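# Untie the cord from a bunch of flowers

## Task

Get the cord off the flowers entirely, leaving the stems unbent and the blooms uncrushed.

## Robot and tools

Robot: two arms on a table, each ending in a sixteen-motor, four-finger hand (index, middle, ring, thumb). right_arm has a right hand; left_arm has a left hand that mirrors it. left_arm sits on the +y side. Measured bases are about (+0.045, +0.252, +0.009) m for left_arm and (+0.025, -0.280, +0.020) m for right_arm. Cameras: cam_high, cam_low, cam_left_wrist, cam_right_wrist, each 504x504.

Scene frame: the origin is at table-top height, halfway between the two arms' nominal bases. +z is up and +x points out over the table. Results report end_effector_position (metres) and end_effector_quat_wxyz in this frame. Readings can be off by a few centimetres, more when the arm is stretched far.

Hand point axes (right hand): +z runs along straight fingers toward the tips. +x runs across the palm, away from the thumb; on the left hand +x points toward the thumb. The palm surface is at y = -0.062 m, and fingertips curl toward +y as they bend. Straight fingertips reach about 0.12 m beyond the hand point. A rigid mast sticks out by the wrist on the palm side and can strike objects. All fingertips have rubber caps.

execute_actions(actions, cameras):
- actions is a list of actions. Each action covers 0.5 s and is a table of up to 15 rows, one row per 1/30 s step. If you give fewer rows, the last row repeats.
- Every row has 48 numbers, each in [-1, 1], covering both arms even if one stays still. Order: left dx, dy, dz, rx, ry, rz; the left hand's 16 motor goals; left current_limit, speed; then the same 24 numbers for the right arm.
- dx..rz are offsets, not poses. They are measured from the arm's Hand target as it stood when the action began, along that target's own axes. 1.0 means 0.6 m of travel or 180 degrees of turn. rx, ry, rz together form a single rotation vector. Every row in an action is relative to that same start, so rows do not add up. The next action starts from the new target, so an offset you send again moves the arm again. All zeros means holding the current target.
- The 16 hand numbers are absolute goal angles, scaled linearly between each hinge's two stops. Order: index_abd, index_mcp, index_pip, index_dip, middle_abd, middle_mcp, middle_pip, middle_dip, ring_abd, ring_mcp, ring_pip, ring_dip, thumb_cmc, thumb_axl, thumb_mcp, thumb_ipl. Moving toward -1 curls the fingers toward the palm, and the _abd hinges swing a finger away from the thumb. Straight values: _abd 0.00, _mcp 0.75, _pip 0.58, _dip 0.70, thumb_cmc 0.71 (thumb lying flat beside the palm; lower values bring it round in front), thumb_axl 0.68, thumb_mcp 0.23, thumb_ipl 0.17. A zero is a real goal. To leave a hand as it is, copy back its hand_goal, hand_current_limit and hand_speed.
- current_limit maps -1..+1 onto 0..550 mA, with a floor of 11 mA. It caps grip force and also hinge speed. Near -1 a finger may be unable to lift itself. speed maps to (speed+1)/2 of 8.5 rad/s. Starting values are +0.4 and -0.6. Both stay in effect until you change them.
- cameras: a list of names, ["all"], or []. By default you get images only when actions is empty. An unknown name invalidates the whole call.

zoom_image(camera, region=[x0,y0,x1,y1]) enlarges part of that camera's most recent image. Pixel coordinates start at the top-left, and the region is at most 504 px on each side.

read_manual returns licence texts only. finished_scene (scene 1) ends the episode for good. At that point the cord must already be off, and everything must stay settled without the robot.

Motion behaviour: each step, the commanded orientation is limited to within 40 degrees of the measured one. The arm then reaches for position before orientation. "Hand target" in the result is the last commanded pose after this limit, and it is the base for the next offsets. The hand point often stops short of the target, because of friction and because the elbow sags under load. An all-zero action requests the target again. If the hand is still short, send the remaining distance as an offset, and aim somewhat high to make up for sag. Very small moves may not start at all. To ease off a push, set the target back beyond where the hand currently is. Near the arm's base axis, a small move can swing the whole arm.

Result lines: hand_goal (goals as written), hand_measured (actual hinge positions on the same scale), hand_current_ma (positive means pushing toward -1), and hand_state per motor: moving, goal, blocked (stopped short and still pushing) or overload. A finger presses only while its goal lies past the object's surface. Gear friction can keep part of a grip even after you lower the goal or the limit. Sending hand_measured back as the goals relaxes the grip. Joint torques include the arm's own weight. They are noisy and biased, and numbers 3 and 4 wrap around at ±28 N m. Step readings list positions at intermediate steps. Temperatures and joint velocities are left out when nothing notable has happened.

Hazards:
- Current at or above 495 mA for 5 s shuts a motor off for 10 s.
- At 85 °C a MOTOR HOT line appears. At 100 °C that arm goes limp for 30-60 s. Pushing toward unreachable poses, holding loads and keeping the arm stretched out all heat the motors.
- Any contact or pinch between the two hands, even moderate, can end the scene.
- An arm stop discards hand commands sent during it.
- Objects may occasionally get nudged.
- Do not let anything leave the table.
- Avoid drops, hard impacts and strong pushes. In particular, pull the cord away gently with a light current_limit so the stems keep their shape and the blooms are not squeezed.

Thinking time passes as robot time, and the robot holds its last command meanwhile. Smooth, low-effort motion is preferred.

Each tool is called after "Call:" by a JSON object that holds its "name" and its "arguments".

## Session

Call:
{"name": "execute_actions", "arguments": {"actions": []}}

Scene clock: 0.00 s.
left_arm: end_effector_position=(+0.5661, +0.2200, +0.2692) hand_goal=(+0.000, +0.754, +0.576, +0.696, +0.000, +0.754, +0.576, +0.696, +0.000, +0.754, +0.576, +0.696, +0.714, +0.678, +0.226, +0.168) hand_measured=(+0.000, +0.754, +0.576, +0.696, +0.000, +0.754, +0.576, +0.696, +0.000, +0.754, +0.576, +0.696, +0.714, +0.678, +0.226, +0.168) hand_current_ma=(+0, +0, +0, +0, +0, +0, +0, +0, +0, +0, +0, +0, +0, +0, +0, +0) hand_state=(goal, goal, goal, goal, goal, goal, goal, goal, goal, goal, goal, goal, goal, goal, goal, goal) hand_current_limit=0.40 hand_speed=-0.60 end_effector_quat_wxyz=(+0.570, +0.586, +0.520, +0.249) | right_arm: end_effector_position=(+0.3600, -0.0259, +0.1675) hand_goal=(+0.000, +0.754, +0.576, +0.696, +0.000, +0.754, +0.576, +0.696, +0.000, +0.754, +0.576, +0.696, +0.714, +0.678, +0.226, +0.168) hand_measured=(+0.000, +0.754, +0.576, +0.696, +0.000, +0.754, +0.576, +0.696, +0.000, +0.754, +0.576, +0.696, +0.714, +0.678, +0.226, +0.168) hand_current_ma=(+0, +0, +0, +0, +0, +0, +0, +0, +0, +0, +0, +0, +0, +0, +0, +0) hand_state=(goal, goal, goal, goal, goal, goal, goal, goal, goal, goal, goal, goal, goal, goal, goal, goal) hand_current_limit=0.40 hand_speed=-0.60 end_effector_quat_wxyz=(-0.340, +0.569, +0.575, +0.480)
Joint positions: left_arm=[0.053 1.304 0.53 0.522 0.428 -0.207] | right_arm=[0.433 1.051 0.341 0.201 -0.888 0.989]
Joint velocities: within noise
Joint torques (N m): no reading
Motor temperatures (°C): left_arm=[37 38 28 27 30 35] | right_arm=[32 29 28 30 34 24]
Heat: left arm: hottest shoulder 38 °C; right arm: hottest wrist yaw 34 °C.
Hand target: left_arm +0.5708, +0.2191, +0.2817; +0.577, +0.584, +0.510, +0.257 | right_arm +0.3673, -0.0213, +0.1835; -0.337, +0.556, +0.578, +0.494

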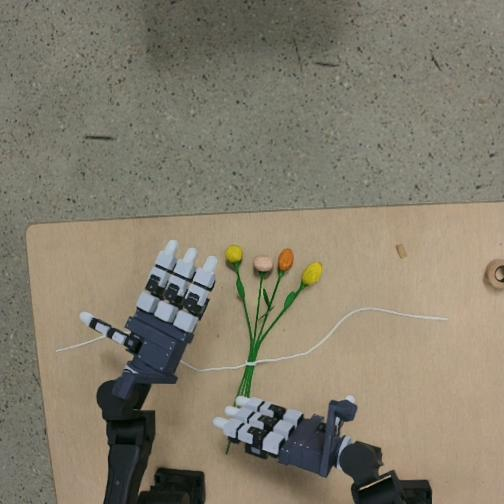

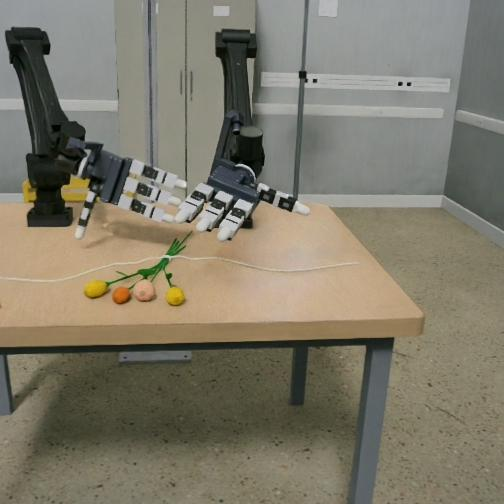

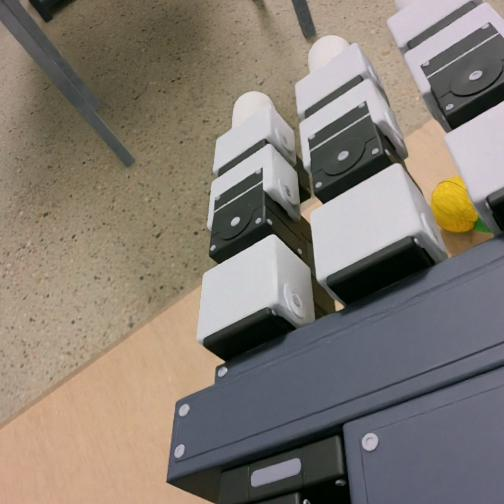

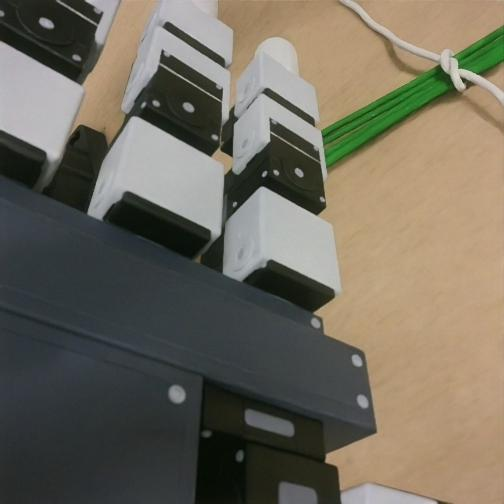

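Call:
{"name": "zoom_image", "arguments": {"camera": "cam_high", "region": [190, 230, 340, 460]}}

Call:
{"name": "zoom_image", "arguments": {"camera": "cam_right_wrist", "region": [320, 0, 504, 160]}}

Call:
{"name": "zoom_image", "arguments": {"camera": "cam_low", "region": [70, 200, 270, 320]}}

Scaled by 2.191 from the camera's 504x504 image, which has a finer 720x720 frame.

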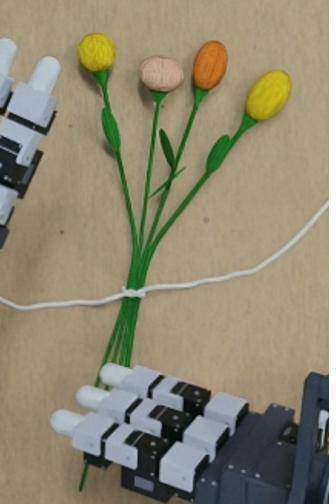

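Scaled by 2.739 from the camera's 504x504 image, which has a finer 720x720 frame.

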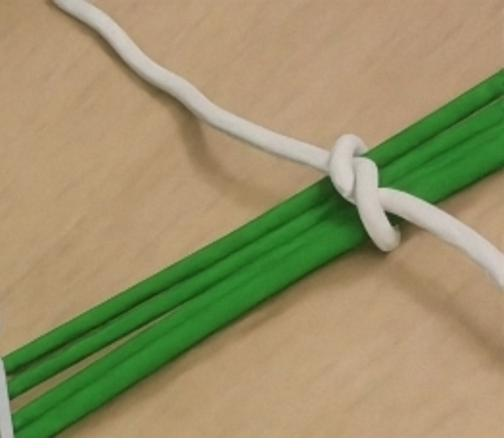

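Scaled by 2.520 from the camera's 504x504 image, which has a finer 720x720 frame.

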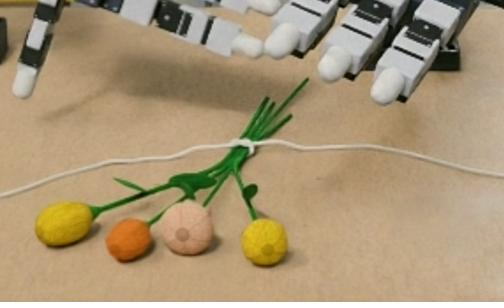

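Call:
{"name": "execute_actions", "arguments": {"actions": [[[0,0,0,0,0,0,0,0.754,0.576,0.696,0,0.754,0.576,0.696,0,0.754,0.576,0.696,0.714,0.678,0.226,0.168,0.4,-0.6,0.02,0.011,-0.057,0,0,0,0,0.754,0.576,0.696,0,0.754,0.576,0.696,0,0.754,0.576,0.696,0.714,0.678,0.226,0.168,0.4,-0.6]],[[0,0,0,0,0,0,0,0.754,0.576,0.696,0,0.754,0.576,0.696,0,0.754,0.576,0.696,0.714,0.678,0.226,0.168,0.4,-0.6,0.025,0.011,-0.057,0,0,0,0,0.754,0.576,0.696,0,0.754,0.576,0.696,0,0.754,0.576,0.696,0.714,0.678,0.226,0.168,0.4,-0.6]],[[0,0,0,0,0,0,0,0.754,0.576,0.696,0,0.754,0.576,0.696,0,0.754,0.576,0.696,0.714,0.678,0.226,0.168,0.4,-0.6,0.025,0.011,-0.057,0,0,0,0,0.754,0.576,0.696,0,0.754,0.576,0.696,0,0.754,0.576,0.696,0.714,0.678,0.226,0.168,0.4,-0.6]],[[0,0,0,0,0,0,0,0.754,0.576,0.696,0,0.754,0.576,0.696,0,0.754,0.576,0.696,0.714,0.678,0.226,0.168,0.4,-0.6,0.025,0.011,-0.057,0,0,0,0,0.754,0.576,0.696,0,0.754,0.576,0.696,0,0.754,0.576,0.696,0.714,0.678,0.226,0.168,0.4,-0.6]],[[0,0,0,0,0,0,0,0.754,0.576,0.696,0,0.754,0.576,0.696,0,0.754,0.576,0.696,0.714,0.678,0.226,0.168,0.4,-0.6,0.025,0.011,-0.057,0,0,0,0,0.754,0.576,0.696,0,0.754,0.576,0.696,0,0.754,0.576,0.696,0.714,0.678,0.226,0.168,0.4,-0.6]]], "cameras": ["all"]}}

Scene clock: 216.23 s.
left_arm: end_effector_position=(+0.5660, +0.2200, +0.2696) hand_goal=(+0.000, +0.754, +0.576, +0.696, +0.000, +0.754, +0.576, +0.696, +0.000, +0.754, +0.576, +0.696, +0.714, +0.678, +0.226, +0.168) hand_measured=(+0.000, +0.760, +0.576, +0.696, +0.000, +0.760, +0.576, +0.696, +0.000, +0.760, +0.576, +0.696, +0.720, +0.678, +0.226, +0.168) hand_current_ma=(+0, +12, +1, +0, +0, +12, +1, +0, +0, +12, +1, +0, +11, -1, +0, +0) hand_state=(goal, goal, goal, goal, goal, goal, goal, goal, goal, goal, goal, goal, goal, goal, goal, goal) hand_current_limit=0.40 hand_speed=-0.60 end_effector_quat_wxyz=(+0.570, +0.586, +0.520, +0.249) | right_arm: end_effector_position=(+0.3472, -0.1595, +0.2783) hand_goal=(+0.000, +0.754, +0.576, +0.696, +0.000, +0.754, +0.576, +0.696, +0.000, +0.754, +0.576, +0.696, +0.714, +0.678, +0.226, +0.168) hand_measured=(+0.002, +0.754, +0.576, +0.696, +0.002, +0.754, +0.576, +0.696, +0.002, +0.754, +0.576, +0.696, +0.714, +0.678, +0.226, +0.168) hand_current_ma=(+1, +0, +0, +0, +1, +1, +0, +0, +1, +1, +0, +0, +0, -1, +0, +0) hand_state=(goal, goal, goal, goal, goal, goal, goal, goal, goal, goal, goal, goal, goal, goal, goal, goal) hand_current_limit=0.40 hand_speed=-0.60 end_effector_quat_wxyz=(-0.345, +0.578, +0.559, +0.484)
Joint positions: left_arm=[0.053 1.304 0.53 0.523 0.428 -0.207] | right_arm=[-0.134 0.827 0.656 -1.177 -1.266 0.085]
Joint torques (N m): left_arm=[0.79 -8.29 7.54 2.61 0.11 0.11] | right_arm=[-2.96 -0.38 12.53 0.34 -1.48 -0.32]
Motor temperatures (°C): left_arm=[35 36 40 27 25 30] | right_arm=[30 29 36 29 31 24]
Heat: left arm: hottest elbow 40 °C; right arm: hottest elbow 36 °C.
Hand target: left_arm +0.5708, +0.2191, +0.2817; +0.577, +0.584, +0.510, +0.257 | right_arm +0.3610, -0.1641, +0.3064; -0.337, +0.556, +0.578, +0.494
Off the commanded pose: left_arm 0.013 m, 2 deg | right_arm 0.032 m, 4 deg.
Step readings (end_effector_position of left_arm | right_arm):
0: (+0.5660, +0.2200, +0.2696) | (+0.3600, -0.0259, +0.1675)
1: (+0.5660, +0.2200, +0.2696) | (+0.3597, -0.0258, +0.1672)
2: (+0.5660, +0.2200, +0.2696) | (+0.3583, -0.0259, +0.1668)
4: (+0.5660, +0.2200, +0.2696) | (+0.3556, -0.0300, +0.1667)
8: (+0.5660, +0.2200, +0.2696) | (+0.3559, -0.0449, +0.1768)
15: (+0.5660, +0.2200, +0.2696) | (+0.3522, -0.0523, +0.1765)
16: (+0.5660, +0.2200, +0.2696) | (+0.3518, -0.0524, +0.1761)
17: (+0.5660, +0.2200, +0.2696) | (+0.3507, -0.0539, +0.1752)
19: (+0.5660, +0.2200, +0.2696) | (+0.3474, -0.0591, +0.1750)
23: (+0.5660, +0.2200, +0.2696) | (+0.3475, -0.0741, +0.1856)
30: (+0.5660, +0.2200, +0.2696) | (+0.3498, -0.0795, +0.1973)
31: (+0.5660, +0.2200, +0.2696) | (+0.3495, -0.0797, +0.1971)
32: (+0.5660, +0.2200, +0.2696) | (+0.3485, -0.0810, +0.1968)
34: (+0.5660, +0.2200, +0.2696) | (+0.3466, -0.0859, +0.1978)
38: (+0.5660, +0.2200, +0.2696) | (+0.3486, -0.1003, +0.2097)
45: (+0.5660, +0.2200, +0.2696) | (+0.3498, -0.1061, +0.2219)
46: (+0.5660, +0.2200, +0.2696) | (+0.3491, -0.1061, +0.2220)
47: (+0.5660, +0.2200, +0.2696) | (+0.3485, -0.1078, +0.2223)
49: (+0.5660, +0.2200, +0.2696) | (+0.3470, -0.1125, +0.2240)
53: (+0.5660, +0.2200, +0.2696) | (+0.3499, -0.1269, +0.2351)
60: (+0.5660, +0.2200, +0.2696) | (+0.3491, -0.1330, +0.2486)
61: (+0.5660, +0.2200, +0.2696) | (+0.3483, -0.1331, +0.2491)
62: (+0.5660, +0.2200, +0.2696) | (+0.3477, -0.1350, +0.2503)
64: (+0.5660, +0.2200, +0.2696) | (+0.3465, -0.1401, +0.2535)
68: (+0.5660, +0.2200, +0.2696) | (+0.3491, -0.1548, +0.2664)
75: (+0.5660, +0.2200, +0.2696) | (+0.3475, -0.1602, +0.2785)

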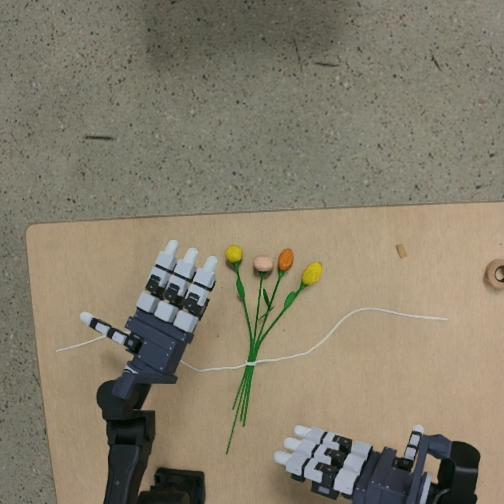

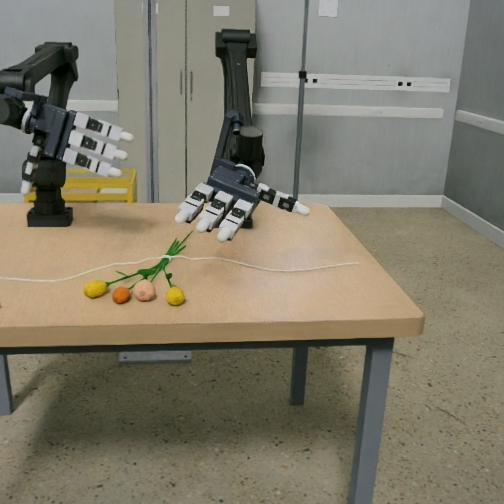

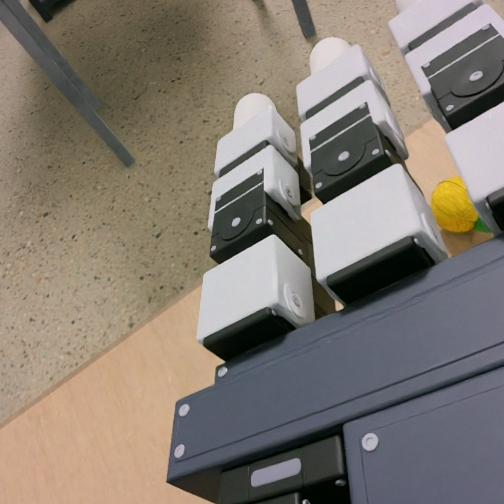

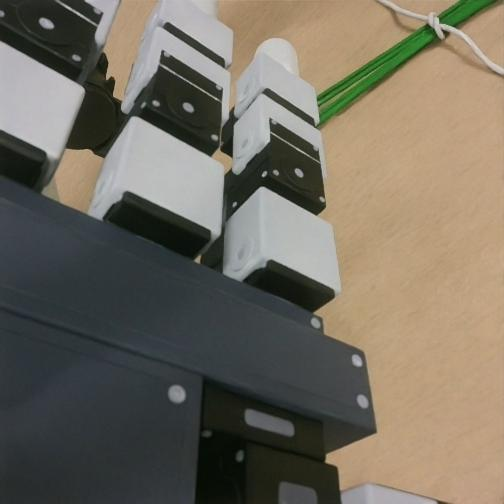

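Call:
{"name": "zoom_image", "arguments": {"camera": "cam_high", "region": [190, 340, 310, 460]}}

Call:
{"name": "zoom_image", "arguments": {"camera": "cam_right_wrist", "region": [310, 0, 504, 140]}}

Scaled by 4.200 from the camera's 504x504 image, which has a finer 720x720 frame.

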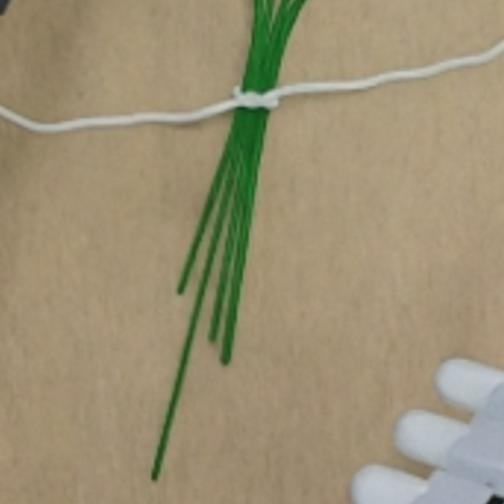

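Scaled by 2.598 from the camera's 504x504 image, which has a finer 720x720 frame.

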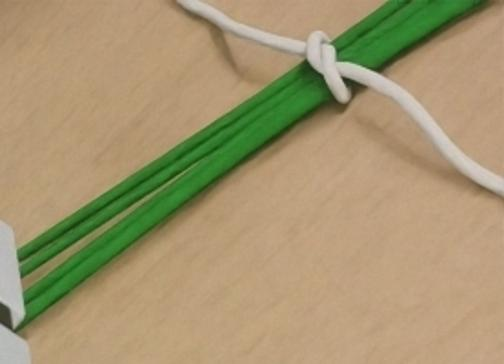

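Call:
{"name": "execute_actions", "arguments": {"actions": [[[0,0,0,0.0644,0.0192,-0.0082,0,0.754,0.576,0.696,0,0.754,0.576,0.696,0,0.5,0.3,0.696,0.714,0.678,0.226,0.168,0.4,-0.6,0,0,0,0.0264,-0.0137,-0.056,0,0.754,0.576,0.696,0,0.754,0.576,0.696,0,0.5,0.3,0.696,0.4,0.678,0.226,0.168,0.4,-0.6]],[[0,0,0,0.0644,0.0192,-0.0082,0,0.754,0.576,0.696,0,0.754,0.576,0.696,0,0.2,0,0.696,0.714,0.678,0.226,0.168,0.4,-0.6,0,0,0,0.0264,-0.0137,-0.056,0,0.754,0.576,0.696,0,0.754,0.576,0.696,0,0.2,0,0.696,0,0.678,0.226,0.168,0.4,-0.6]],[[0,0,0,0.0644,0.0192,-0.0082,0,0.754,0.576,0.696,0,0.754,0.576,0.696,0,-0.068,-0.299,0.696,0.714,0.678,0.226,0.168,0.4,-0.6,0,0,0,0.0264,-0.0137,-0.056,0,0.754,0.576,0.696,0,0.754,0.576,0.696,0,-0.068,-0.299,0.696,-0.571,0.678,0.226,0.168,0.4,-0.6]],[[0,0,0,0.0644,0.0192,-0.0082,0,0.754,0.576,0.696,0,0.754,0.576,0.696,0,-0.068,-0.299,0.696,0.714,0.678,0.226,0.168,0.4,-0.6,0,0,0,0.0264,-0.0137,-0.056,0,0.754,0.576,0.696,0,0.754,0.576,0.696,0,-0.068,-0.299,0.696,-0.571,0.678,0.226,0.168,0.4,-0.6]]], "cameras": ["all"]}}

Scene clock: 282.07 s.
left_arm: end_effector_position=(+0.5555, +0.2248, +0.2602) hand_goal=(+0.000, +0.754, +0.576, +0.696, +0.000, +0.754, +0.576, +0.696, +0.000, -0.068, -0.298, +0.696, +0.714, +0.678, +0.226, +0.168) hand_measured=(+0.000, +0.760, +0.576, +0.696, +0.000, +0.760, +0.576, +0.696, +0.000, -0.050, -0.294, +0.696, +0.720, +0.678, +0.224, +0.168) hand_current_ma=(+0, +13, +1, +0, +0, +13, +1, +0, +0, +43, +7, +0, +12, -1, -3, +0) hand_state=(goal, goal, goal, goal, goal, goal, goal, goal, goal, goal, goal, goal, goal, goal, goal, goal) hand_current_limit=0.40 hand_speed=-0.60 end_effector_quat_wxyz=(+0.240, +0.696, +0.674, +0.062) | right_arm: end_effector_position=(+0.3485, -0.1583, +0.2899) hand_goal=(+0.000, +0.754, +0.576, +0.696, +0.000, +0.754, +0.576, +0.696, +0.000, -0.068, -0.298, +0.696, -0.570, +0.678, +0.226, +0.168) hand_measured=(+0.002, +0.756, +0.576, +0.696, +0.002, +0.756, +0.576, +0.696, +0.002, -0.056, -0.294, +0.696, -0.556, +0.678, +0.226, +0.168) hand_current_ma=(+1, +2, +0, +0, +1, +2, +0, +0, +1, +22, +5, +0, +23, -1, +0, +0) hand_state=(goal, goal, goal, goal, goal, goal, goal, goal, goal, goal, goal, goal, goal, goal, goal, goal) hand_current_limit=0.40 hand_speed=-0.60 end_effector_quat_wxyz=(-0.197, +0.310, +0.827, +0.426)
Joint positions: left_arm=[0.024 1.213 1.033 -0.948 0.244 -0.043] | right_arm=[-0.215 1.138 0.864 -1.672 -0.925 -1.237]
Joint torques (N m): left_arm=[-0.03 -7.36 11.15 0.8 0 0.19] | right_arm=[-2.43 -3.78 11.03 -0.81 -0.83 -0.41]
Heat: left arm: hottest elbow 41 °C; right arm: hottest elbow 40 °C.
Hand target: left_arm +0.5708, +0.2191, +0.2816; +0.249, +0.703, +0.662, +0.074 | right_arm +0.3610, -0.1640, +0.3064; -0.182, +0.301, +0.831, +0.431
Off the commanded pose: left_arm 0.027 m, 2 deg | right_arm 0.021 m, 2 deg.
joint sent to its limit (right arm) — joint 4 (wrist pitch), lower limit. The joint targets still meet the commanded pose.
Step readings (end_effector_position of left_arm | right_arm):
0: (+0.5660, +0.2200, +0.2696) | (+0.3472, -0.1595, +0.2783)
1: (+0.5661, +0.2200, +0.2692) | (+0.3473, -0.1594, +0.2786)
2: (+0.5662, +0.2201, +0.2660) | (+0.3470, -0.1593, +0.2786)
4: (+0.5643, +0.2207, +0.2542) | (+0.3461, -0.1599, +0.2775)
8: (+0.5552, +0.2209, +0.2451) | (+0.3446, -0.1596, +0.2761)
15: (+0.5585, +0.2200, +0.2567) | (+0.3465, -0.1602, +0.2779)
16: (+0.5589, +0.2201, +0.2566) | (+0.3466, -0.1602, +0.2780)
17: (+0.5593, +0.2205, +0.2539) | (+0.3469, -0.1605, +0.2773)
19: (+0.5585, +0.2226, +0.2454) | (+0.3467, -0.1609, +0.2756)
23: (+0.5554, +0.2239, +0.2440) | (+0.3446, -0.1604, +0.2767)
30: (+0.5588, +0.2232, +0.2551) | (+0.3476, -0.1609, +0.2810)
31: (+0.5587, +0.2234, +0.2549) | (+0.3479, -0.1607, +0.2811)
32: (+0.5580, +0.2247, +0.2525) | (+0.3476, -0.1610, +0.2800)
34: (+0.5554, +0.2270, +0.2470) | (+0.3474, -0.1614, +0.2776)
38: (+0.5543, +0.2263, +0.2522) | (+0.3475, -0.1608, +0.2806)
45: (+0.5569, +0.2258, +0.2660) | (+0.3498, -0.1605, +0.2855)
46: (+0.5567, +0.2258, +0.2659) | (+0.3496, -0.1602, +0.2853)
47: (+0.5555, +0.2267, +0.2635) | (+0.3489, -0.1603, +0.2840)
49: (+0.5531, +0.2282, +0.2587) | (+0.3476, -0.1607, +0.2819)
53: (+0.5556, +0.2266, +0.2602) | (+0.3481, -0.1603, +0.2844)
60: (+0.5569, +0.2253, +0.2641) | (+0.3498, -0.1595, +0.2884)

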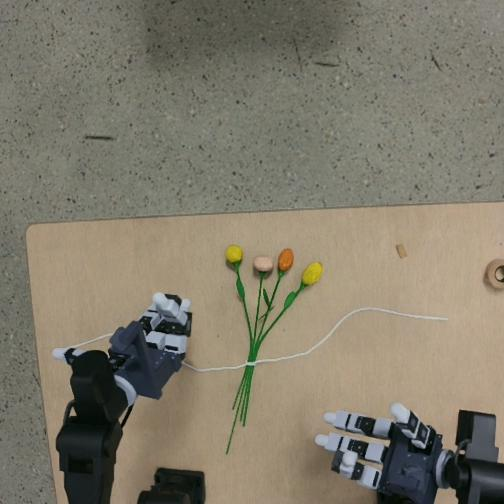

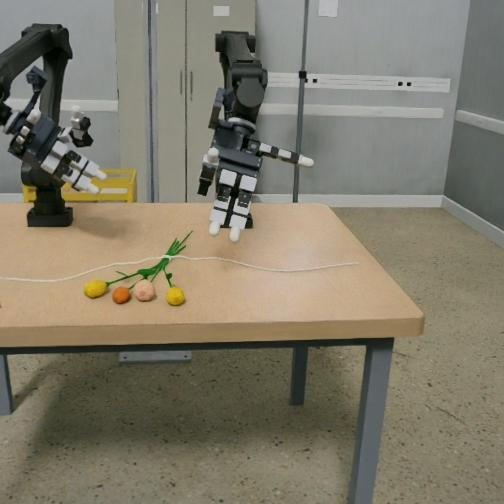

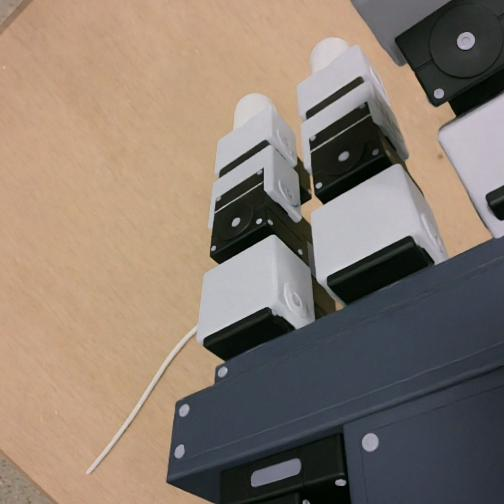

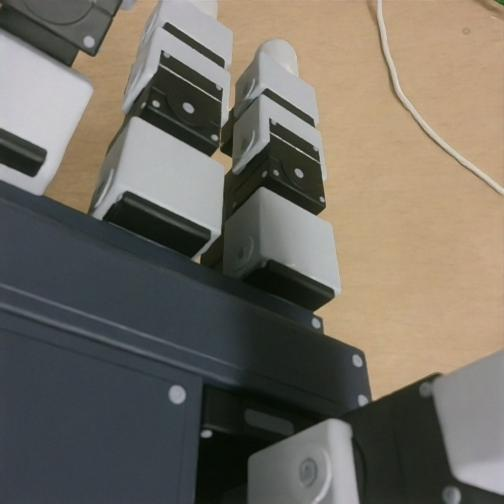

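Call:
{"name": "execute_actions", "arguments": {"actions": [[[0,0,0,0.0644,0.0192,-0.0082,0,0.754,0.576,0.696,0,0.754,0.576,0.696,0,-0.068,-0.299,0.696,0.714,0.678,0.226,0.168,0.4,-0.6,-0.003,0.026,0.055,0,0,0,0,0.754,0.576,0.696,0,0.754,0.576,0.696,0,-0.068,-0.299,0.696,-0.571,0.678,0.226,0.168,0.4,-0.6]],[[0,0,0,0.0644,0.0192,-0.0082,0,0.754,0.576,0.696,0,0.754,0.576,0.696,0,-0.068,-0.299,0.696,0.714,0.678,0.226,0.168,0.4,-0.6,-0.003,0.026,0.055,0,0,0,0,0.754,0.576,0.696,0,0.754,0.576,0.696,0,-0.068,-0.299,0.696,-0.571,0.678,0.226,0.168,0.4,-0.6]],[[0,0,0,0.0644,0.0192,-0.0082,0,0.754,0.576,0.696,0,0.754,0.576,0.696,0,-0.068,-0.299,0.696,0.714,0.678,0.226,0.168,0.4,-0.6,-0.003,0.026,0.055,0,0,0,0,0.754,0.576,0.696,0,0.754,0.576,0.696,0,-0.068,-0.299,0.696,-0.571,0.678,0.226,0.168,0.4,-0.6]],[[0,0,0,0.0644,0.0192,-0.0082,0,0.754,0.576,0.696,0,0.754,0.576,0.696,0,-0.068,-0.299,0.696,0.714,0.678,0.226,0.168,0.4,-0.6,0,0,0,0.0264,-0.0137,-0.056,0,0.754,0.576,0.696,0,0.754,0.576,0.696,0,-0.068,-0.299,0.696,-0.571,0.678,0.226,0.168,0.4,-0.6]],[[-0.067,0.01,0.044,0,0,0,0,0.754,0.576,0.696,0,0.754,0.576,0.696,0,-0.068,-0.299,0.696,0.714,0.678,0.226,0.168,0.4,-0.6,0,0,0,0.0264,-0.0137,-0.056,0,0.754,0.576,0.696,0,0.754,0.576,0.696,0,-0.068,-0.299,0.696,-0.571,0.678,0.226,0.168,0.4,-0.6]],[[-0.067,0.01,0.044,0,0,0,0,0.754,0.576,0.696,0,0.754,0.576,0.696,0,-0.068,-0.299,0.696,0.714,0.678,0.226,0.168,0.4,-0.6,0,0,0,0.0264,-0.0137,-0.056,0,0.754,0.576,0.696,0,0.754,0.576,0.696,0,-0.068,-0.299,0.696,-0.571,0.678,0.226,0.168,0.4,-0.6]],[[-0.067,0.01,0.044,0,0,0,0,0.754,0.576,0.696,0,0.754,0.576,0.696,0,-0.068,-0.299,0.696,0.714,0.678,0.226,0.168,0.4,-0.6,0,0,0,0.0264,-0.0137,-0.056,0,0.754,0.576,0.696,0,0.754,0.576,0.696,0,-0.068,-0.299,0.696,-0.571,0.678,0.226,0.168,0.4,-0.6]]], "cameras": ["all"]}}

Scene clock: 300.63 s.
left_arm: end_effector_position=(+0.5489, +0.1009, +0.1890) hand_goal=(+0.000, +0.754, +0.576, +0.696, +0.000, +0.754, +0.576, +0.696, +0.000, -0.068, -0.298, +0.696, +0.714, +0.678, +0.226, +0.168) hand_measured=(+0.000, +0.752, +0.576, +0.696, +0.000, +0.752, +0.576, +0.696, +0.000, -0.052, -0.294, +0.696, +0.714, +0.678, +0.222, +0.168) hand_current_ma=(+0, -2, +1, +0, +0, -2, +1, +0, +0, +36, +7, +0, +0, -1, -6, +0) hand_state=(goal, goal, goal, goal, goal, goal, goal, goal, goal, goal, goal, goal, goal, goal, goal, goal) hand_current_limit=0.40 hand_speed=-0.60 end_effector_quat_wxyz=(-0.089, +0.706, +0.695, -0.098) | right_arm: end_effector_position=(+0.3784, -0.0690, +0.2582) hand_goal=(+0.000, +0.754, +0.576, +0.696, +0.000, +0.754, +0.576, +0.696, +0.000, -0.068, -0.298, +0.696, -0.570, +0.678, +0.226, +0.168) hand_measured=(+0.002, +0.758, +0.576, +0.696, +0.002, +0.758, +0.576, +0.696, +0.002, -0.056, -0.294, +0.696, -0.566, +0.678, +0.224, +0.168) hand_current_ma=(+1, +5, +0, +0, +1, +5, +0, +0, +1, +20, +3, +0, +4, -1, -2, +0) hand_state=(goal, goal, goal, goal, goal, goal, goal, goal, goal, goal, goal, goal, goal, goal, goal, goal) hand_current_limit=0.40 hand_speed=-0.60 end_effector_quat_wxyz=(-0.018, +0.019, +0.955, +0.297)
Joint positions: left_arm=[-0.304 1.699 1.554 -1.672 0.1 -0.322] | right_arm=[0.111 1.235 0.962 -1.235 -0.601 -1.38]
Joint torques (N m): left_arm=[1.08 -13.22 9.44 -0.8 0.15 -0.06] | right_arm=[-0.56 -6.12 12.01 0.18 -0.67 -0.26]
Heat: left arm: hottest elbow 43 °C; right arm: hottest elbow 40 °C.
Hand target: left_arm +0.5607, +0.0985, +0.2012; -0.122, +0.696, +0.696, -0.123 | right_arm +0.3914, -0.0632, +0.2759; +0.000, +0.000, +0.954, +0.300
Off the commanded pose: left_arm 0.017 m, 5 deg | right_arm 0.023 m, 3 deg.
joint sent to its limit (left arm) — joint 4 (wrist pitch), lower limit. The joint targets are off in orientation, not in position.
Step readings (end_effector_position of left_arm | right_arm):
0: (+0.5555, +0.2248, +0.2602) | (+0.3485, -0.1583, +0.2899)
1: (+0.5552, +0.2251, +0.2600) | (+0.3485, -0.1583, +0.2899)
2: (+0.5539, +0.2264, +0.2592) | (+0.3492, -0.1580, +0.2899)
4: (+0.5519, +0.2272, +0.2592) | (+0.3531, -0.1537, +0.2906)
8: (+0.5577, +0.2265, +0.2656) | (+0.3564, -0.1382, +0.2905)
15: (+0.5569, +0.2259, +0.2647) | (+0.3615, -0.1328, +0.2885)
16: (+0.5565, +0.2257, +0.2643) | (+0.3620, -0.1328, +0.2882)
17: (+0.5546, +0.2268, +0.2638) | (+0.3625, -0.1310, +0.2879)
19: (+0.5524, +0.2270, +0.2645) | (+0.3664, -0.1241, +0.2886)
23: (+0.5592, +0.2254, +0.2699) | (+0.3688, -0.1056, +0.2887)
30: (+0.5573, +0.2246, +0.2655) | (+0.3757, -0.1000, +0.2872)
31: (+0.5569, +0.2245, +0.2656) | (+0.3765, -0.1000, +0.2870)
32: (+0.5554, +0.2241, +0.2656) | (+0.3779, -0.0983, +0.2872)
34: (+0.5537, +0.2251, +0.2690) | (+0.3817, -0.0915, +0.2879)
38: (+0.5611, +0.2242, +0.2742) | (+0.3837, -0.0728, +0.2877)
45: (+0.5583, +0.2240, +0.2674) | (+0.3872, -0.0663, +0.2830)
46: (+0.5579, +0.2238, +0.2673) | (+0.3878, -0.0666, +0.2823)
47: (+0.5578, +0.2236, +0.2673) | (+0.3881, -0.0674, +0.2801)
49: (+0.5577, +0.2240, +0.2677) | (+0.3882, -0.0689, +0.2748)
53: (+0.5572, +0.2241, +0.2680) | (+0.3875, -0.0686, +0.2672)
60: (+0.5568, +0.2220, +0.2680) | (+0.3834, -0.0670, +0.2623)
61: (+0.5567, +0.2217, +0.2680) | (+0.3829, -0.0670, +0.2620)
62: (+0.5565, +0.2194, +0.2676) | (+0.3826, -0.0676, +0.2603)
64: (+0.5562, +0.2150, +0.2658) | (+0.3809, -0.0688, +0.2558)
68: (+0.5558, +0.1920, +0.2552) | (+0.3785, -0.0684, +0.2528)
75: (+0.5560, +0.1766, +0.2429) | (+0.3782, -0.0660, +0.2572)
76: (+0.5559, +0.1769, +0.2429) | (+0.3781, -0.0660, +0.2572)
77: (+0.5558, +0.1765, +0.2425) | (+0.3779, -0.0667, +0.2559)
79: (+0.5550, +0.1736, +0.2406) | (+0.3782, -0.0683, +0.2534)
83: (+0.5529, +0.1546, +0.2290) | (+0.3795, -0.0681, +0.2554)
90: (+0.5526, +0.1382, +0.2146) | (+0.3787, -0.0664, +0.2585)
91: (+0.5525, +0.1385, +0.2146) | (+0.3784, -0.0664, +0.2583)
92: (+0.5523, +0.1378, +0.2145) | (+0.3785, -0.0675, +0.2564)
94: (+0.5527, +0.1340, +0.2136) | (+0.3786, -0.0697, +0.2534)
98: (+0.5517, +0.1153, +0.2037) | (+0.3794, -0.0704, +0.2556)
105: (+0.5477, +0.0993, +0.1877) | (+0.3792, -0.0693, +0.2595)

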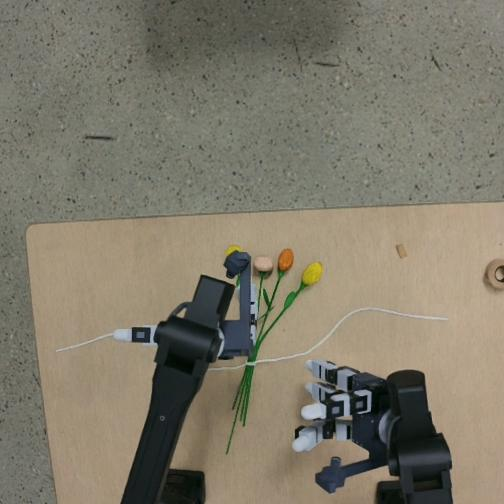

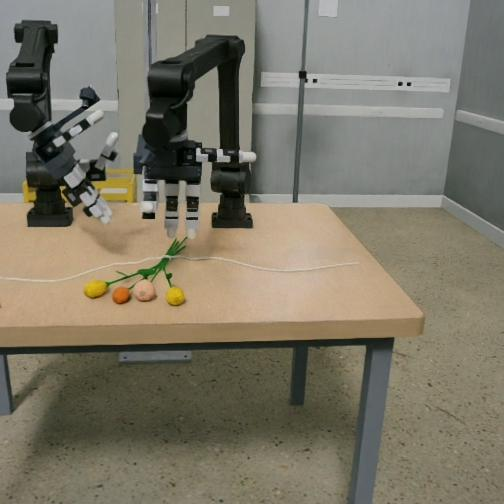

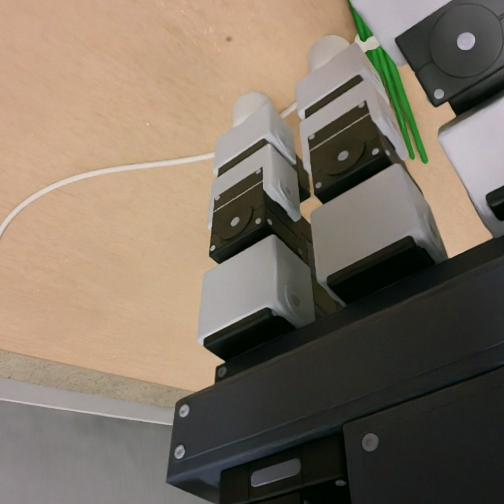

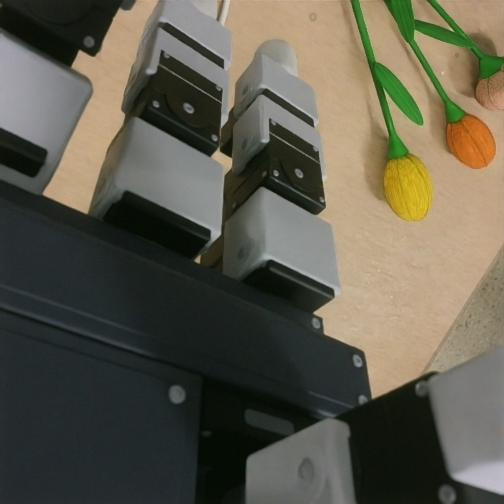

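Call:
{"name": "execute_actions", "arguments": {"actions": [[[0,0,0,-0.056,0,0,0,0.754,0.576,0.696,0,0.754,0.576,0.696,0,-0.068,-0.299,0.696,0.714,0.678,0.226,0.168,0.4,-0.6,0,0,0,0,0,0,0,0.754,0.576,0.696,0,0.754,0.576,0.696,0,-0.068,-0.299,0.696,-0.571,0.678,0.226,0.168,0.4,-0.6]],[[-0.0433,0.003,0.0164,0,0,0,0,0.754,0.576,0.696,0,0.754,0.576,0.696,0,-0.068,-0.299,0.696,0.714,0.678,0.226,0.168,0.4,-0.6,0,0,0,0,0,0,0,0.754,0.576,0.696,0,0.754,0.576,0.696,0,-0.068,-0.299,0.696,-0.571,0.678,0.226,0.168,0.4,-0.6]],[[-0.0433,0.003,0.0164,0,0,0,0,0.754,0.576,0.696,0,0.754,0.576,0.696,0,-0.068,-0.299,0.696,0.714,0.678,0.226,0.168,0.4,-0.6,0,0,0,0,0,0,0,0.754,0.576,0.696,0,0.754,0.576,0.696,0,-0.068,-0.299,0.696,-0.571,0.678,0.226,0.168,0.4,-0.6]],[[-0.0433,0.003,0.0164,0,0,0,0,0.754,0.576,0.696,0,0.754,0.576,0.696,0,-0.068,-0.299,0.696,0.714,0.678,0.226,0.168,0.4,-0.6,0,0,0,0,0,0,0,0.754,0.576,0.696,0,0.754,0.576,0.696,0,-0.068,-0.299,0.696,-0.571,0.678,0.226,0.168,0.4,-0.6]]], "cameras": ["all"]}}

Scene clock: 324.23 s.
left_arm: end_effector_position=(+0.5489, +0.0272, +0.1654) hand_goal=(+0.000, +0.754, +0.576, +0.696, +0.000, +0.754, +0.576, +0.696, +0.000, -0.068, -0.298, +0.696, +0.714, +0.678, +0.226, +0.168) hand_measured=(+0.000, +0.752, +0.576, +0.696, +0.000, +0.752, +0.576, +0.696, +0.000, -0.052, -0.294, +0.696, +0.714, +0.678, +0.222, +0.168) hand_current_ma=(+0, -4, +1, +0, +0, -3, +1, +0, +0, +36, +7, +0, +0, -1, -6, +0) hand_state=(goal, goal, goal, goal, goal, goal, goal, goal, goal, goal, goal, goal, goal, goal, goal, goal) hand_current_limit=0.40 hand_speed=-0.60 end_effector_quat_wxyz=(-0.071, +0.708, +0.700, -0.066) | right_arm: end_effector_position=(+0.3782, -0.0689, +0.2582) hand_goal=(+0.000, +0.754, +0.576, +0.696, +0.000, +0.754, +0.576, +0.696, +0.000, -0.068, -0.298, +0.696, -0.570, +0.678, +0.226, +0.168) hand_measured=(+0.002, +0.758, +0.576, +0.696, +0.002, +0.758, +0.576, +0.696, +0.002, -0.056, -0.294, +0.696, -0.566, +0.678, +0.224, +0.168) hand_current_ma=(+1, +5, +0, +0, +1, +5, +0, +0, +1, +20, +3, +0, +4, -1, -2, +0) hand_state=(goal, goal, goal, goal, goal, goal, goal, goal, goal, goal, goal, goal, goal, goal, goal, goal) hand_current_limit=0.40 hand_speed=-0.60 end_effector_quat_wxyz=(-0.018, +0.018, +0.955, +0.297)
Joint positions: left_arm=[-0.454 1.749 1.551 -1.548 0.086 -0.482] | right_arm=[0.111 1.235 0.962 -1.235 -0.601 -1.381]
Joint torques (N m): left_arm=[0.5 -13.8 8.95 0.05 0.07 -0.04] | right_arm=[-0.5 -5.89 12.08 0.2 -0.71 -0.25]
Motor temperatures (°C): left_arm=[34 37 43 27 24 28] | right_arm=[30 28 44 28 32 24]
Heat: left arm: hottest elbow 43 °C; right arm: hottest elbow 44 °C.
Hand target: left_arm +0.5609, +0.0205, +0.1712; -0.061, +0.704, +0.705, -0.061 | right_arm +0.3914, -0.0632, +0.2759; +0.000, +0.000, +0.954, +0.300
Off the commanded pose: left_arm 0.015 m, 1 deg | right_arm 0.023 m, 3 deg.
Step readings (end_effector_position of left_arm | right_arm):
0: (+0.5489, +0.1009, +0.1890) | (+0.3782, -0.0689, +0.2582)
1: (+0.5489, +0.1009, +0.1890) | (+0.3782, -0.0689, +0.2582)
2: (+0.5492, +0.1009, +0.1891) | (+0.3782, -0.0689, +0.2582)
4: (+0.5535, +0.1014, +0.1896) | (+0.3782, -0.0689, +0.2582)
8: (+0.5626, +0.1017, +0.1921) | (+0.3782, -0.0689, +0.2582)
15: (+0.5642, +0.1008, +0.1968) | (+0.3782, -0.0689, +0.2582)
16: (+0.5639, +0.1007, +0.1969) | (+0.3782, -0.0689, +0.2582)
17: (+0.5636, +0.1003, +0.1969) | (+0.3782, -0.0689, +0.2582)
19: (+0.5637, +0.0975, +0.1974) | (+0.3782, -0.0689, +0.2582)
23: (+0.5619, +0.0826, +0.1979) | (+0.3782, -0.0689, +0.2582)
30: (+0.5581, +0.0716, +0.1976) | (+0.3782, -0.0689, +0.2582)
31: (+0.5581, +0.0717, +0.1976) | (+0.3782, -0.0689, +0.2582)
32: (+0.5579, +0.0716, +0.1974) | (+0.3782, -0.0689, +0.2582)
34: (+0.5568, +0.0697, +0.1970) | (+0.3782, -0.0689, +0.2582)
38: (+0.5560, +0.0613, +0.1922) | (+0.3782, -0.0689, +0.2582)
45: (+0.5548, +0.0497, +0.1839) | (+0.3782, -0.0689, +0.2582)
46: (+0.5547, +0.0497, +0.1837) | (+0.3782, -0.0689, +0.2582)
47: (+0.5544, +0.0493, +0.1836) | (+0.3782, -0.0689, +0.2582)
49: (+0.5535, +0.0467, +0.1824) | (+0.3782, -0.0689, +0.2582)
53: (+0.5513, +0.0382, +0.1752) | (+0.3782, -0.0689, +0.2582)
60: (+0.5491, +0.0270, +0.1653) | (+0.3782, -0.0689, +0.2582)

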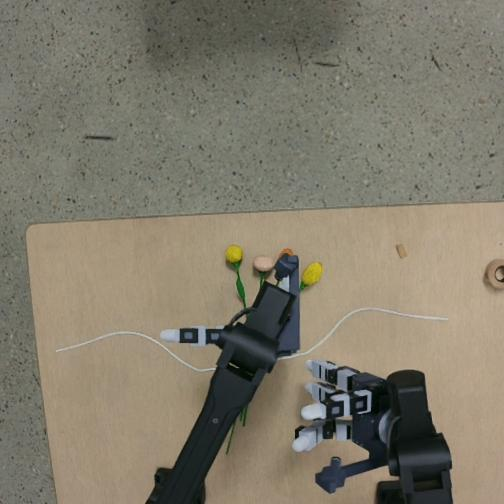

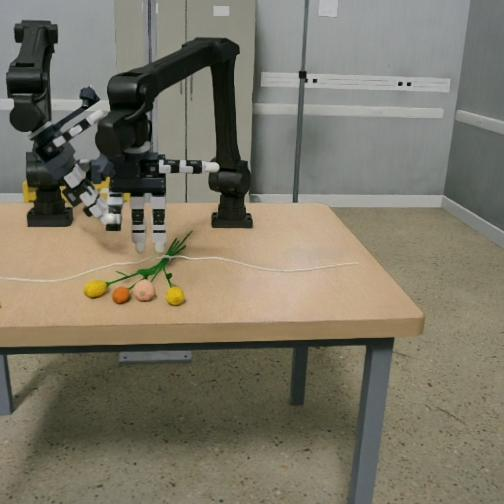

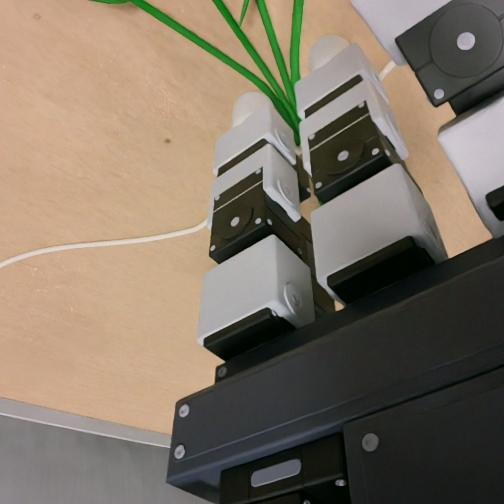

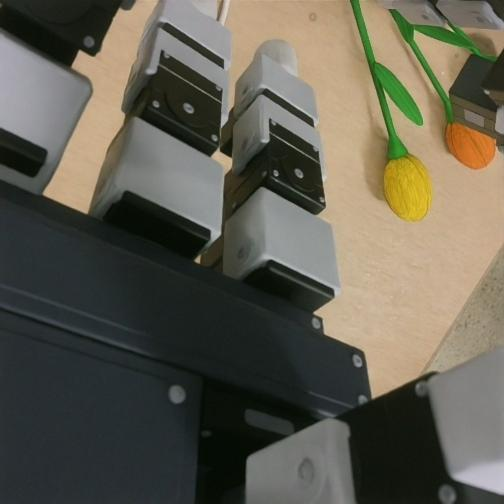

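Call:
{"name": "zoom_image", "arguments": {"camera": "cam_left_wrist", "region": [200, 0, 400, 200]}}

Call:
{"name": "zoom_image", "arguments": {"camera": "cam_low", "region": [70, 180, 270, 320]}}

Scaled by 2.520 from the camera's 504x504 image, which has a finer 720x720 frame.

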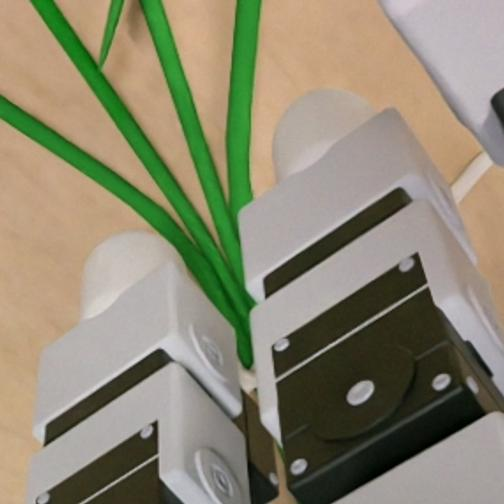

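Scaled by 2.520 from the camera's 504x504 image, which has a finer 720x720 frame.

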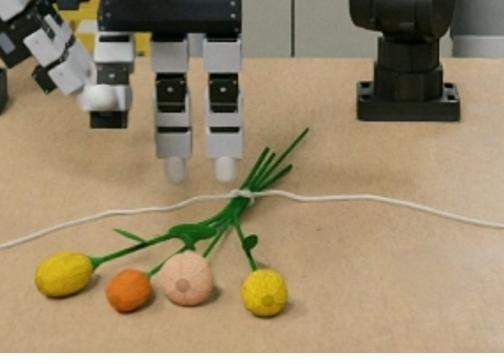

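Call:
{"name": "execute_actions", "arguments": {"actions": [[[0.03,-0.024,0.023,0,0,0,0.08,0.754,0.576,0.696,-0.08,0.754,0.576,0.696,0,-0.068,-0.299,0.696,0.714,0.678,0.226,0.168,0.4,-0.6,0,0,0,0,0,0,0,0.754,0.576,0.696,0,0.754,0.576,0.696,0,-0.068,-0.299,0.696,-0.571,0.678,0.226,0.168,0.4,-0.6]],[[0,-0.01,0.03,0,0,0,0.08,0.754,0.576,0.696,-0.08,0.754,0.576,0.696,0,-0.068,-0.299,0.696,0.714,0.678,0.226,0.168,0.4,-0.6,0,0,0,0,0,0,0,0.754,0.576,0.696,0,0.754,0.576,0.696,0,-0.068,-0.299,0.696,-0.571,0.678,0.226,0.168,0.4,-0.6]]], "cameras": ["cam_low","cam_left_wrist"]}}

Call:
{"name": "zoom_image", "arguments": {"camera": "cam_left_wrist", "region": [200, 0, 400, 200]}}

Call:
{"name": "zoom_image", "arguments": {"camera": "cam_low", "region": [70, 180, 270, 320]}}

Scene clock: 351.90 s.
left_arm: end_effector_position=(+0.5355, +0.0361, +0.1381) hand_goal=(+0.080, +0.754, +0.576, +0.696, -0.080, +0.754, +0.576, +0.696, +0.000, -0.068, -0.298, +0.696, +0.714, +0.678, +0.226, +0.168) hand_measured=(+0.076, +0.750, +0.576, +0.696, -0.076, +0.752, +0.576, +0.696, +0.000, -0.054, -0.294, +0.696, +0.714, +0.678, +0.222, +0.168) hand_current_ma=(-4, -5, +1, +0, +5, -4, +1, +0, +0, +34, +7, +0, -1, -1, -6, +0) hand_state=(goal, goal, goal, goal, goal, goal, goal, goal, goal, goal, goal, goal, goal, goal, goal, goal) hand_current_limit=0.40 hand_speed=-0.60 end_effector_quat_wxyz=(-0.066, +0.707, +0.701, -0.065) | right_arm: end_effector_position=(+0.3782, -0.0689, +0.2582) hand_goal=(+0.000, +0.754, +0.576, +0.696, +0.000, +0.754, +0.576, +0.696, +0.000, -0.068, -0.298, +0.696, -0.570, +0.678, +0.226, +0.168) hand_measured=(+0.002, +0.758, +0.576, +0.696, +0.002, +0.758, +0.576, +0.696, +0.002, -0.056, -0.294, +0.696, -0.566, +0.678, +0.224, +0.168) hand_current_ma=(+1, +5, +0, +0, +1, +5, +0, +0, +1, +20, +3, +0, +4, -1, -2, +0) hand_state=(goal, goal, goal, goal, goal, goal, goal, goal, goal, goal, goal, goal, goal, goal, goal, goal) hand_current_limit=0.40 hand_speed=-0.60 end_effector_quat_wxyz=(-0.018, +0.018, +0.955, +0.297)
Joint positions: left_arm=[-0.452 1.72 1.438 -1.454 0.086 -0.482] | right_arm=[0.111 1.235 0.962 -1.235 -0.601 -1.381]
Joint torques (N m): left_arm=[0.79 -15.27 5.81 0.16 0.01 0] | right_arm=[-0.44 -5.95 12.03 0.21 -0.68 -0.25]
Heat: left arm: hottest elbow 44 °C; right arm: hottest elbow 46 °C.
Hand target: left_arm +0.5353, +0.0385, +0.1434; -0.061, +0.704, +0.705, -0.061 | right_arm +0.3914, -0.0632, +0.2759; +0.000, +0.000, +0.954, +0.300
Off the commanded pose: left_arm 0.006 m, 1 deg | right_arm 0.023 m, 3 deg.
Step readings (end_effector_position of left_arm | right_arm):
0: (+0.5489, +0.0272, +0.1654) | (+0.3782, -0.0689, +0.2582)
1: (+0.5489, +0.0272, +0.1654) | (+0.3782, -0.0689, +0.2582)
2: (+0.5492, +0.0270, +0.1654) | (+0.3782, -0.0689, +0.2582)
4: (+0.5503, +0.0264, +0.1640) | (+0.3782, -0.0689, +0.2582)
8: (+0.5447, +0.0302, +0.1555) | (+0.3782, -0.0689, +0.2582)
15: (+0.5422, +0.0325, +0.1510) | (+0.3782, -0.0689, +0.2582)
16: (+0.5424, +0.0324, +0.1511) | (+0.3782, -0.0689, +0.2582)
17: (+0.5426, +0.0323, +0.1509) | (+0.3782, -0.0689, +0.2582)
19: (+0.5412, +0.0330, +0.1489) | (+0.3782, -0.0689, +0.2582)
23: (+0.5348, +0.0365, +0.1411) | (+0.3782, -0.0689, +0.2582)
30: (+0.5348, +0.0365, +0.1380) | (+0.3782, -0.0689, +0.2582)
Images, in order (width x height): cam_low 504x504, cam_left_wrist 504x504.

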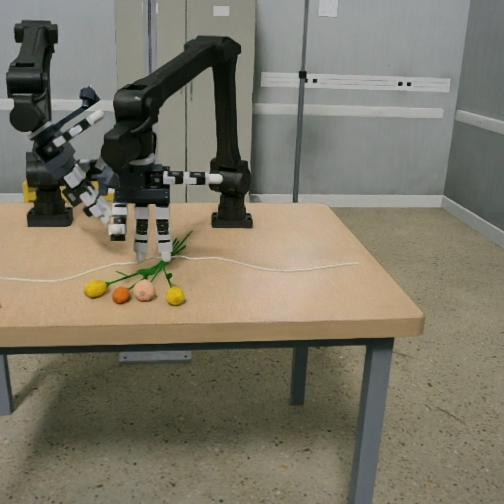

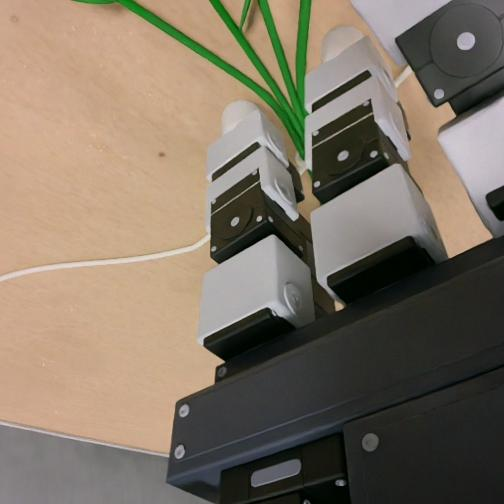

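Scaled by 2.520 from the camera's 504x504 image, which has a finer 720x720 frame.

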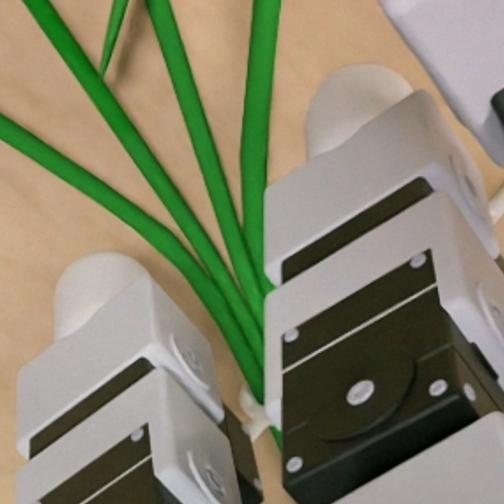

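Scaled by 2.520 from the camera's 504x504 image, which has a finer 720x720 frame.

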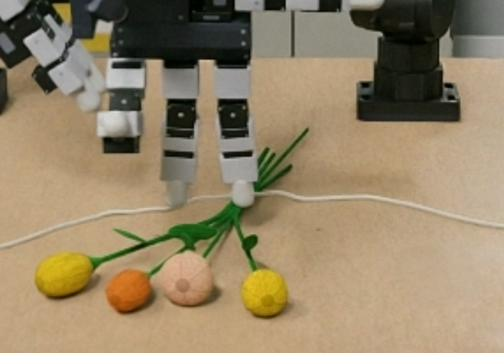

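Call:
{"name": "execute_actions", "arguments": {"actions": [[[0.02,-0.005,0.016,0,0,0,0.08,0.754,0.576,0.696,-0.08,0.754,0.576,0.696,0,-0.068,-0.299,0.696,0.714,0.678,0.226,0.168,0.4,-0.6,0,0,0,0,0,0,0,0.754,0.576,0.696,0,0.754,0.576,0.696,0,-0.068,-0.299,0.696,-0.571,0.678,0.226,0.168,0.4,-0.6]],[[0,-0.003,0.016,0,0,0,0.08,0.754,0.576,0.696,-0.08,0.754,0.576,0.696,0,-0.068,-0.299,0.696,0.714,0.678,0.226,0.168,0.4,-0.6,0,0,0,0,0,0,0,0.754,0.576,0.696,0,0.754,0.576,0.696,0,-0.068,-0.299,0.696,-0.571,0.678,0.226,0.168,0.4,-0.6]]], "cameras": ["cam_low","cam_left_wrist"]}}

Call:
{"name": "zoom_image", "arguments": {"camera": "cam_left_wrist", "region": [200, 0, 400, 200]}}

Call:
{"name": "zoom_image", "arguments": {"camera": "cam_low", "region": [110, 220, 210, 300]}}

Scene clock: 360.00 s.
left_arm: end_effector_position=(+0.5264, +0.0471, +0.1207) hand_goal=(+0.080, +0.754, +0.576, +0.696, -0.080, +0.754, +0.576, +0.696, +0.000, -0.068, -0.298, +0.696, +0.714, +0.678, +0.226, +0.168) hand_measured=(+0.076, +0.750, +0.576, +0.696, -0.076, +0.752, +0.576, +0.696, +0.000, -0.054, -0.294, +0.696, +0.714, +0.678, +0.222, +0.168) hand_current_ma=(-4, -5, +1, +0, +5, -5, +1, +0, +0, +34, +7, +0, -1, -1, -6, +0) hand_state=(goal, goal, goal, goal, goal, goal, goal, goal, goal, goal, goal, goal, goal, goal, goal, goal) hand_current_limit=0.40 hand_speed=-0.60 end_effector_quat_wxyz=(-0.066, +0.704, +0.704, -0.064) | right_arm: end_effector_position=(+0.3782, -0.0689, +0.2582) hand_goal=(+0.000, +0.754, +0.576, +0.696, +0.000, +0.754, +0.576, +0.696, +0.000, -0.068, -0.298, +0.696, -0.570, +0.678, +0.226, +0.168) hand_measured=(+0.002, +0.758, +0.576, +0.696, +0.002, +0.758, +0.576, +0.696, +0.002, -0.056, -0.294, +0.696, -0.566, +0.678, +0.224, +0.168) hand_current_ma=(+1, +5, +0, +0, +1, +5, +0, +0, +1, +20, +3, +0, +4, -1, -2, +0) hand_state=(goal, goal, goal, goal, goal, goal, goal, goal, goal, goal, goal, goal, goal, goal, goal, goal) hand_current_limit=0.40 hand_speed=-0.60 end_effector_quat_wxyz=(-0.018, +0.018, +0.955, +0.297)
Joint positions: left_arm=[-0.442 1.702 1.366 -1.4 0.084 -0.482] | right_arm=[0.111 1.235 0.962 -1.235 -0.601 -1.381]
Joint torques (N m): left_arm=[1.32 -15.15 5.74 0.13 -0.11 0.09] | right_arm=[-0.56 -6.24 12.03 0.18 -0.7 -0.26]
Heat: left arm: hottest elbow 43 °C; right arm: hottest elbow 46 °C.
Hand target: left_arm +0.5275, +0.0506, +0.1254; -0.061, +0.704, +0.705, -0.061 | right_arm +0.3914, -0.0632, +0.2759; +0.000, +0.000, +0.954, +0.300
Off the commanded pose: left_arm 0.006 m, 1 deg | right_arm 0.023 m, 3 deg.
Step readings (end_effector_position of left_arm | right_arm):
0: (+0.5355, +0.0361, +0.1381) | (+0.3782, -0.0689, +0.2582)
1: (+0.5354, +0.0362, +0.1379) | (+0.3782, -0.0689, +0.2582)
2: (+0.5352, +0.0363, +0.1373) | (+0.3782, -0.0689, +0.2582)
4: (+0.5335, +0.0379, +0.1350) | (+0.3782, -0.0689, +0.2582)
8: (+0.5274, +0.0432, +0.1293) | (+0.3782, -0.0689, +0.2582)
15: (+0.5284, +0.0452, +0.1273) | (+0.3782, -0.0689, +0.2582)
16: (+0.5288, +0.0450, +0.1273) | (+0.3782, -0.0689, +0.2582)
17: (+0.5286, +0.0451, +0.1272) | (+0.3782, -0.0689, +0.2582)
19: (+0.5287, +0.0458, +0.1261) | (+0.3782, -0.0689, +0.2582)
23: (+0.5265, +0.0470, +0.1219) | (+0.3782, -0.0689, +0.2582)
30: (+0.5264, +0.0471, +0.1207) | (+0.3782, -0.0689, +0.2582)
Images, in order (width x height): cam_low 504x504, cam_left_wrist 504x504.

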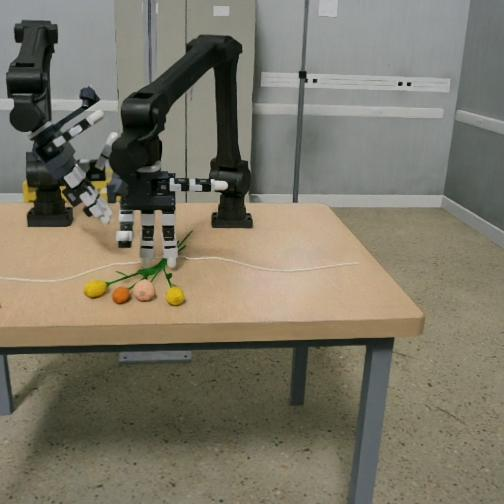

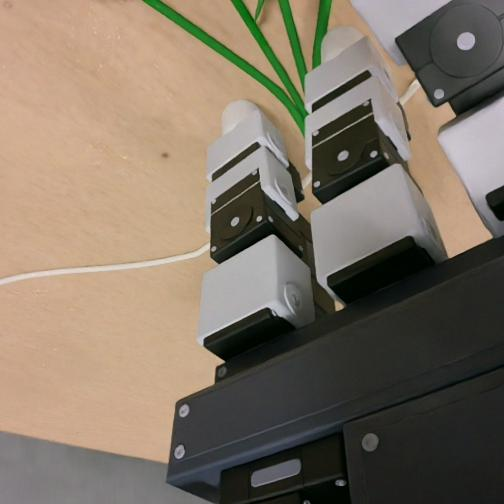

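Scaled by 2.520 from the camera's 504x504 image, which has a finer 720x720 frame.

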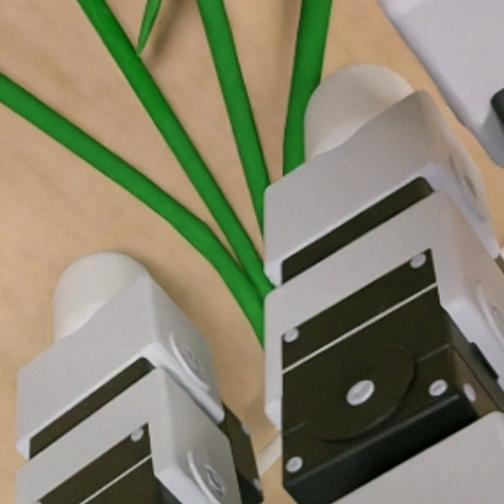

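Scaled by 5.040 from the camera's 504x504 image, which has a finer 720x720 frame.

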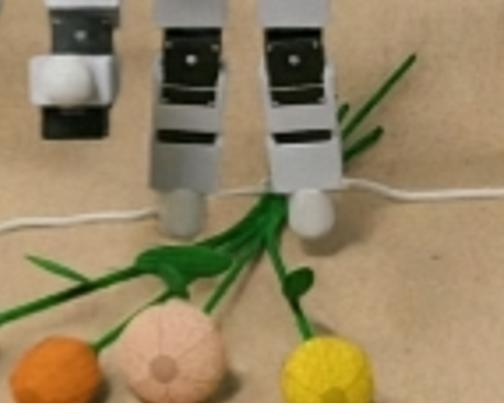

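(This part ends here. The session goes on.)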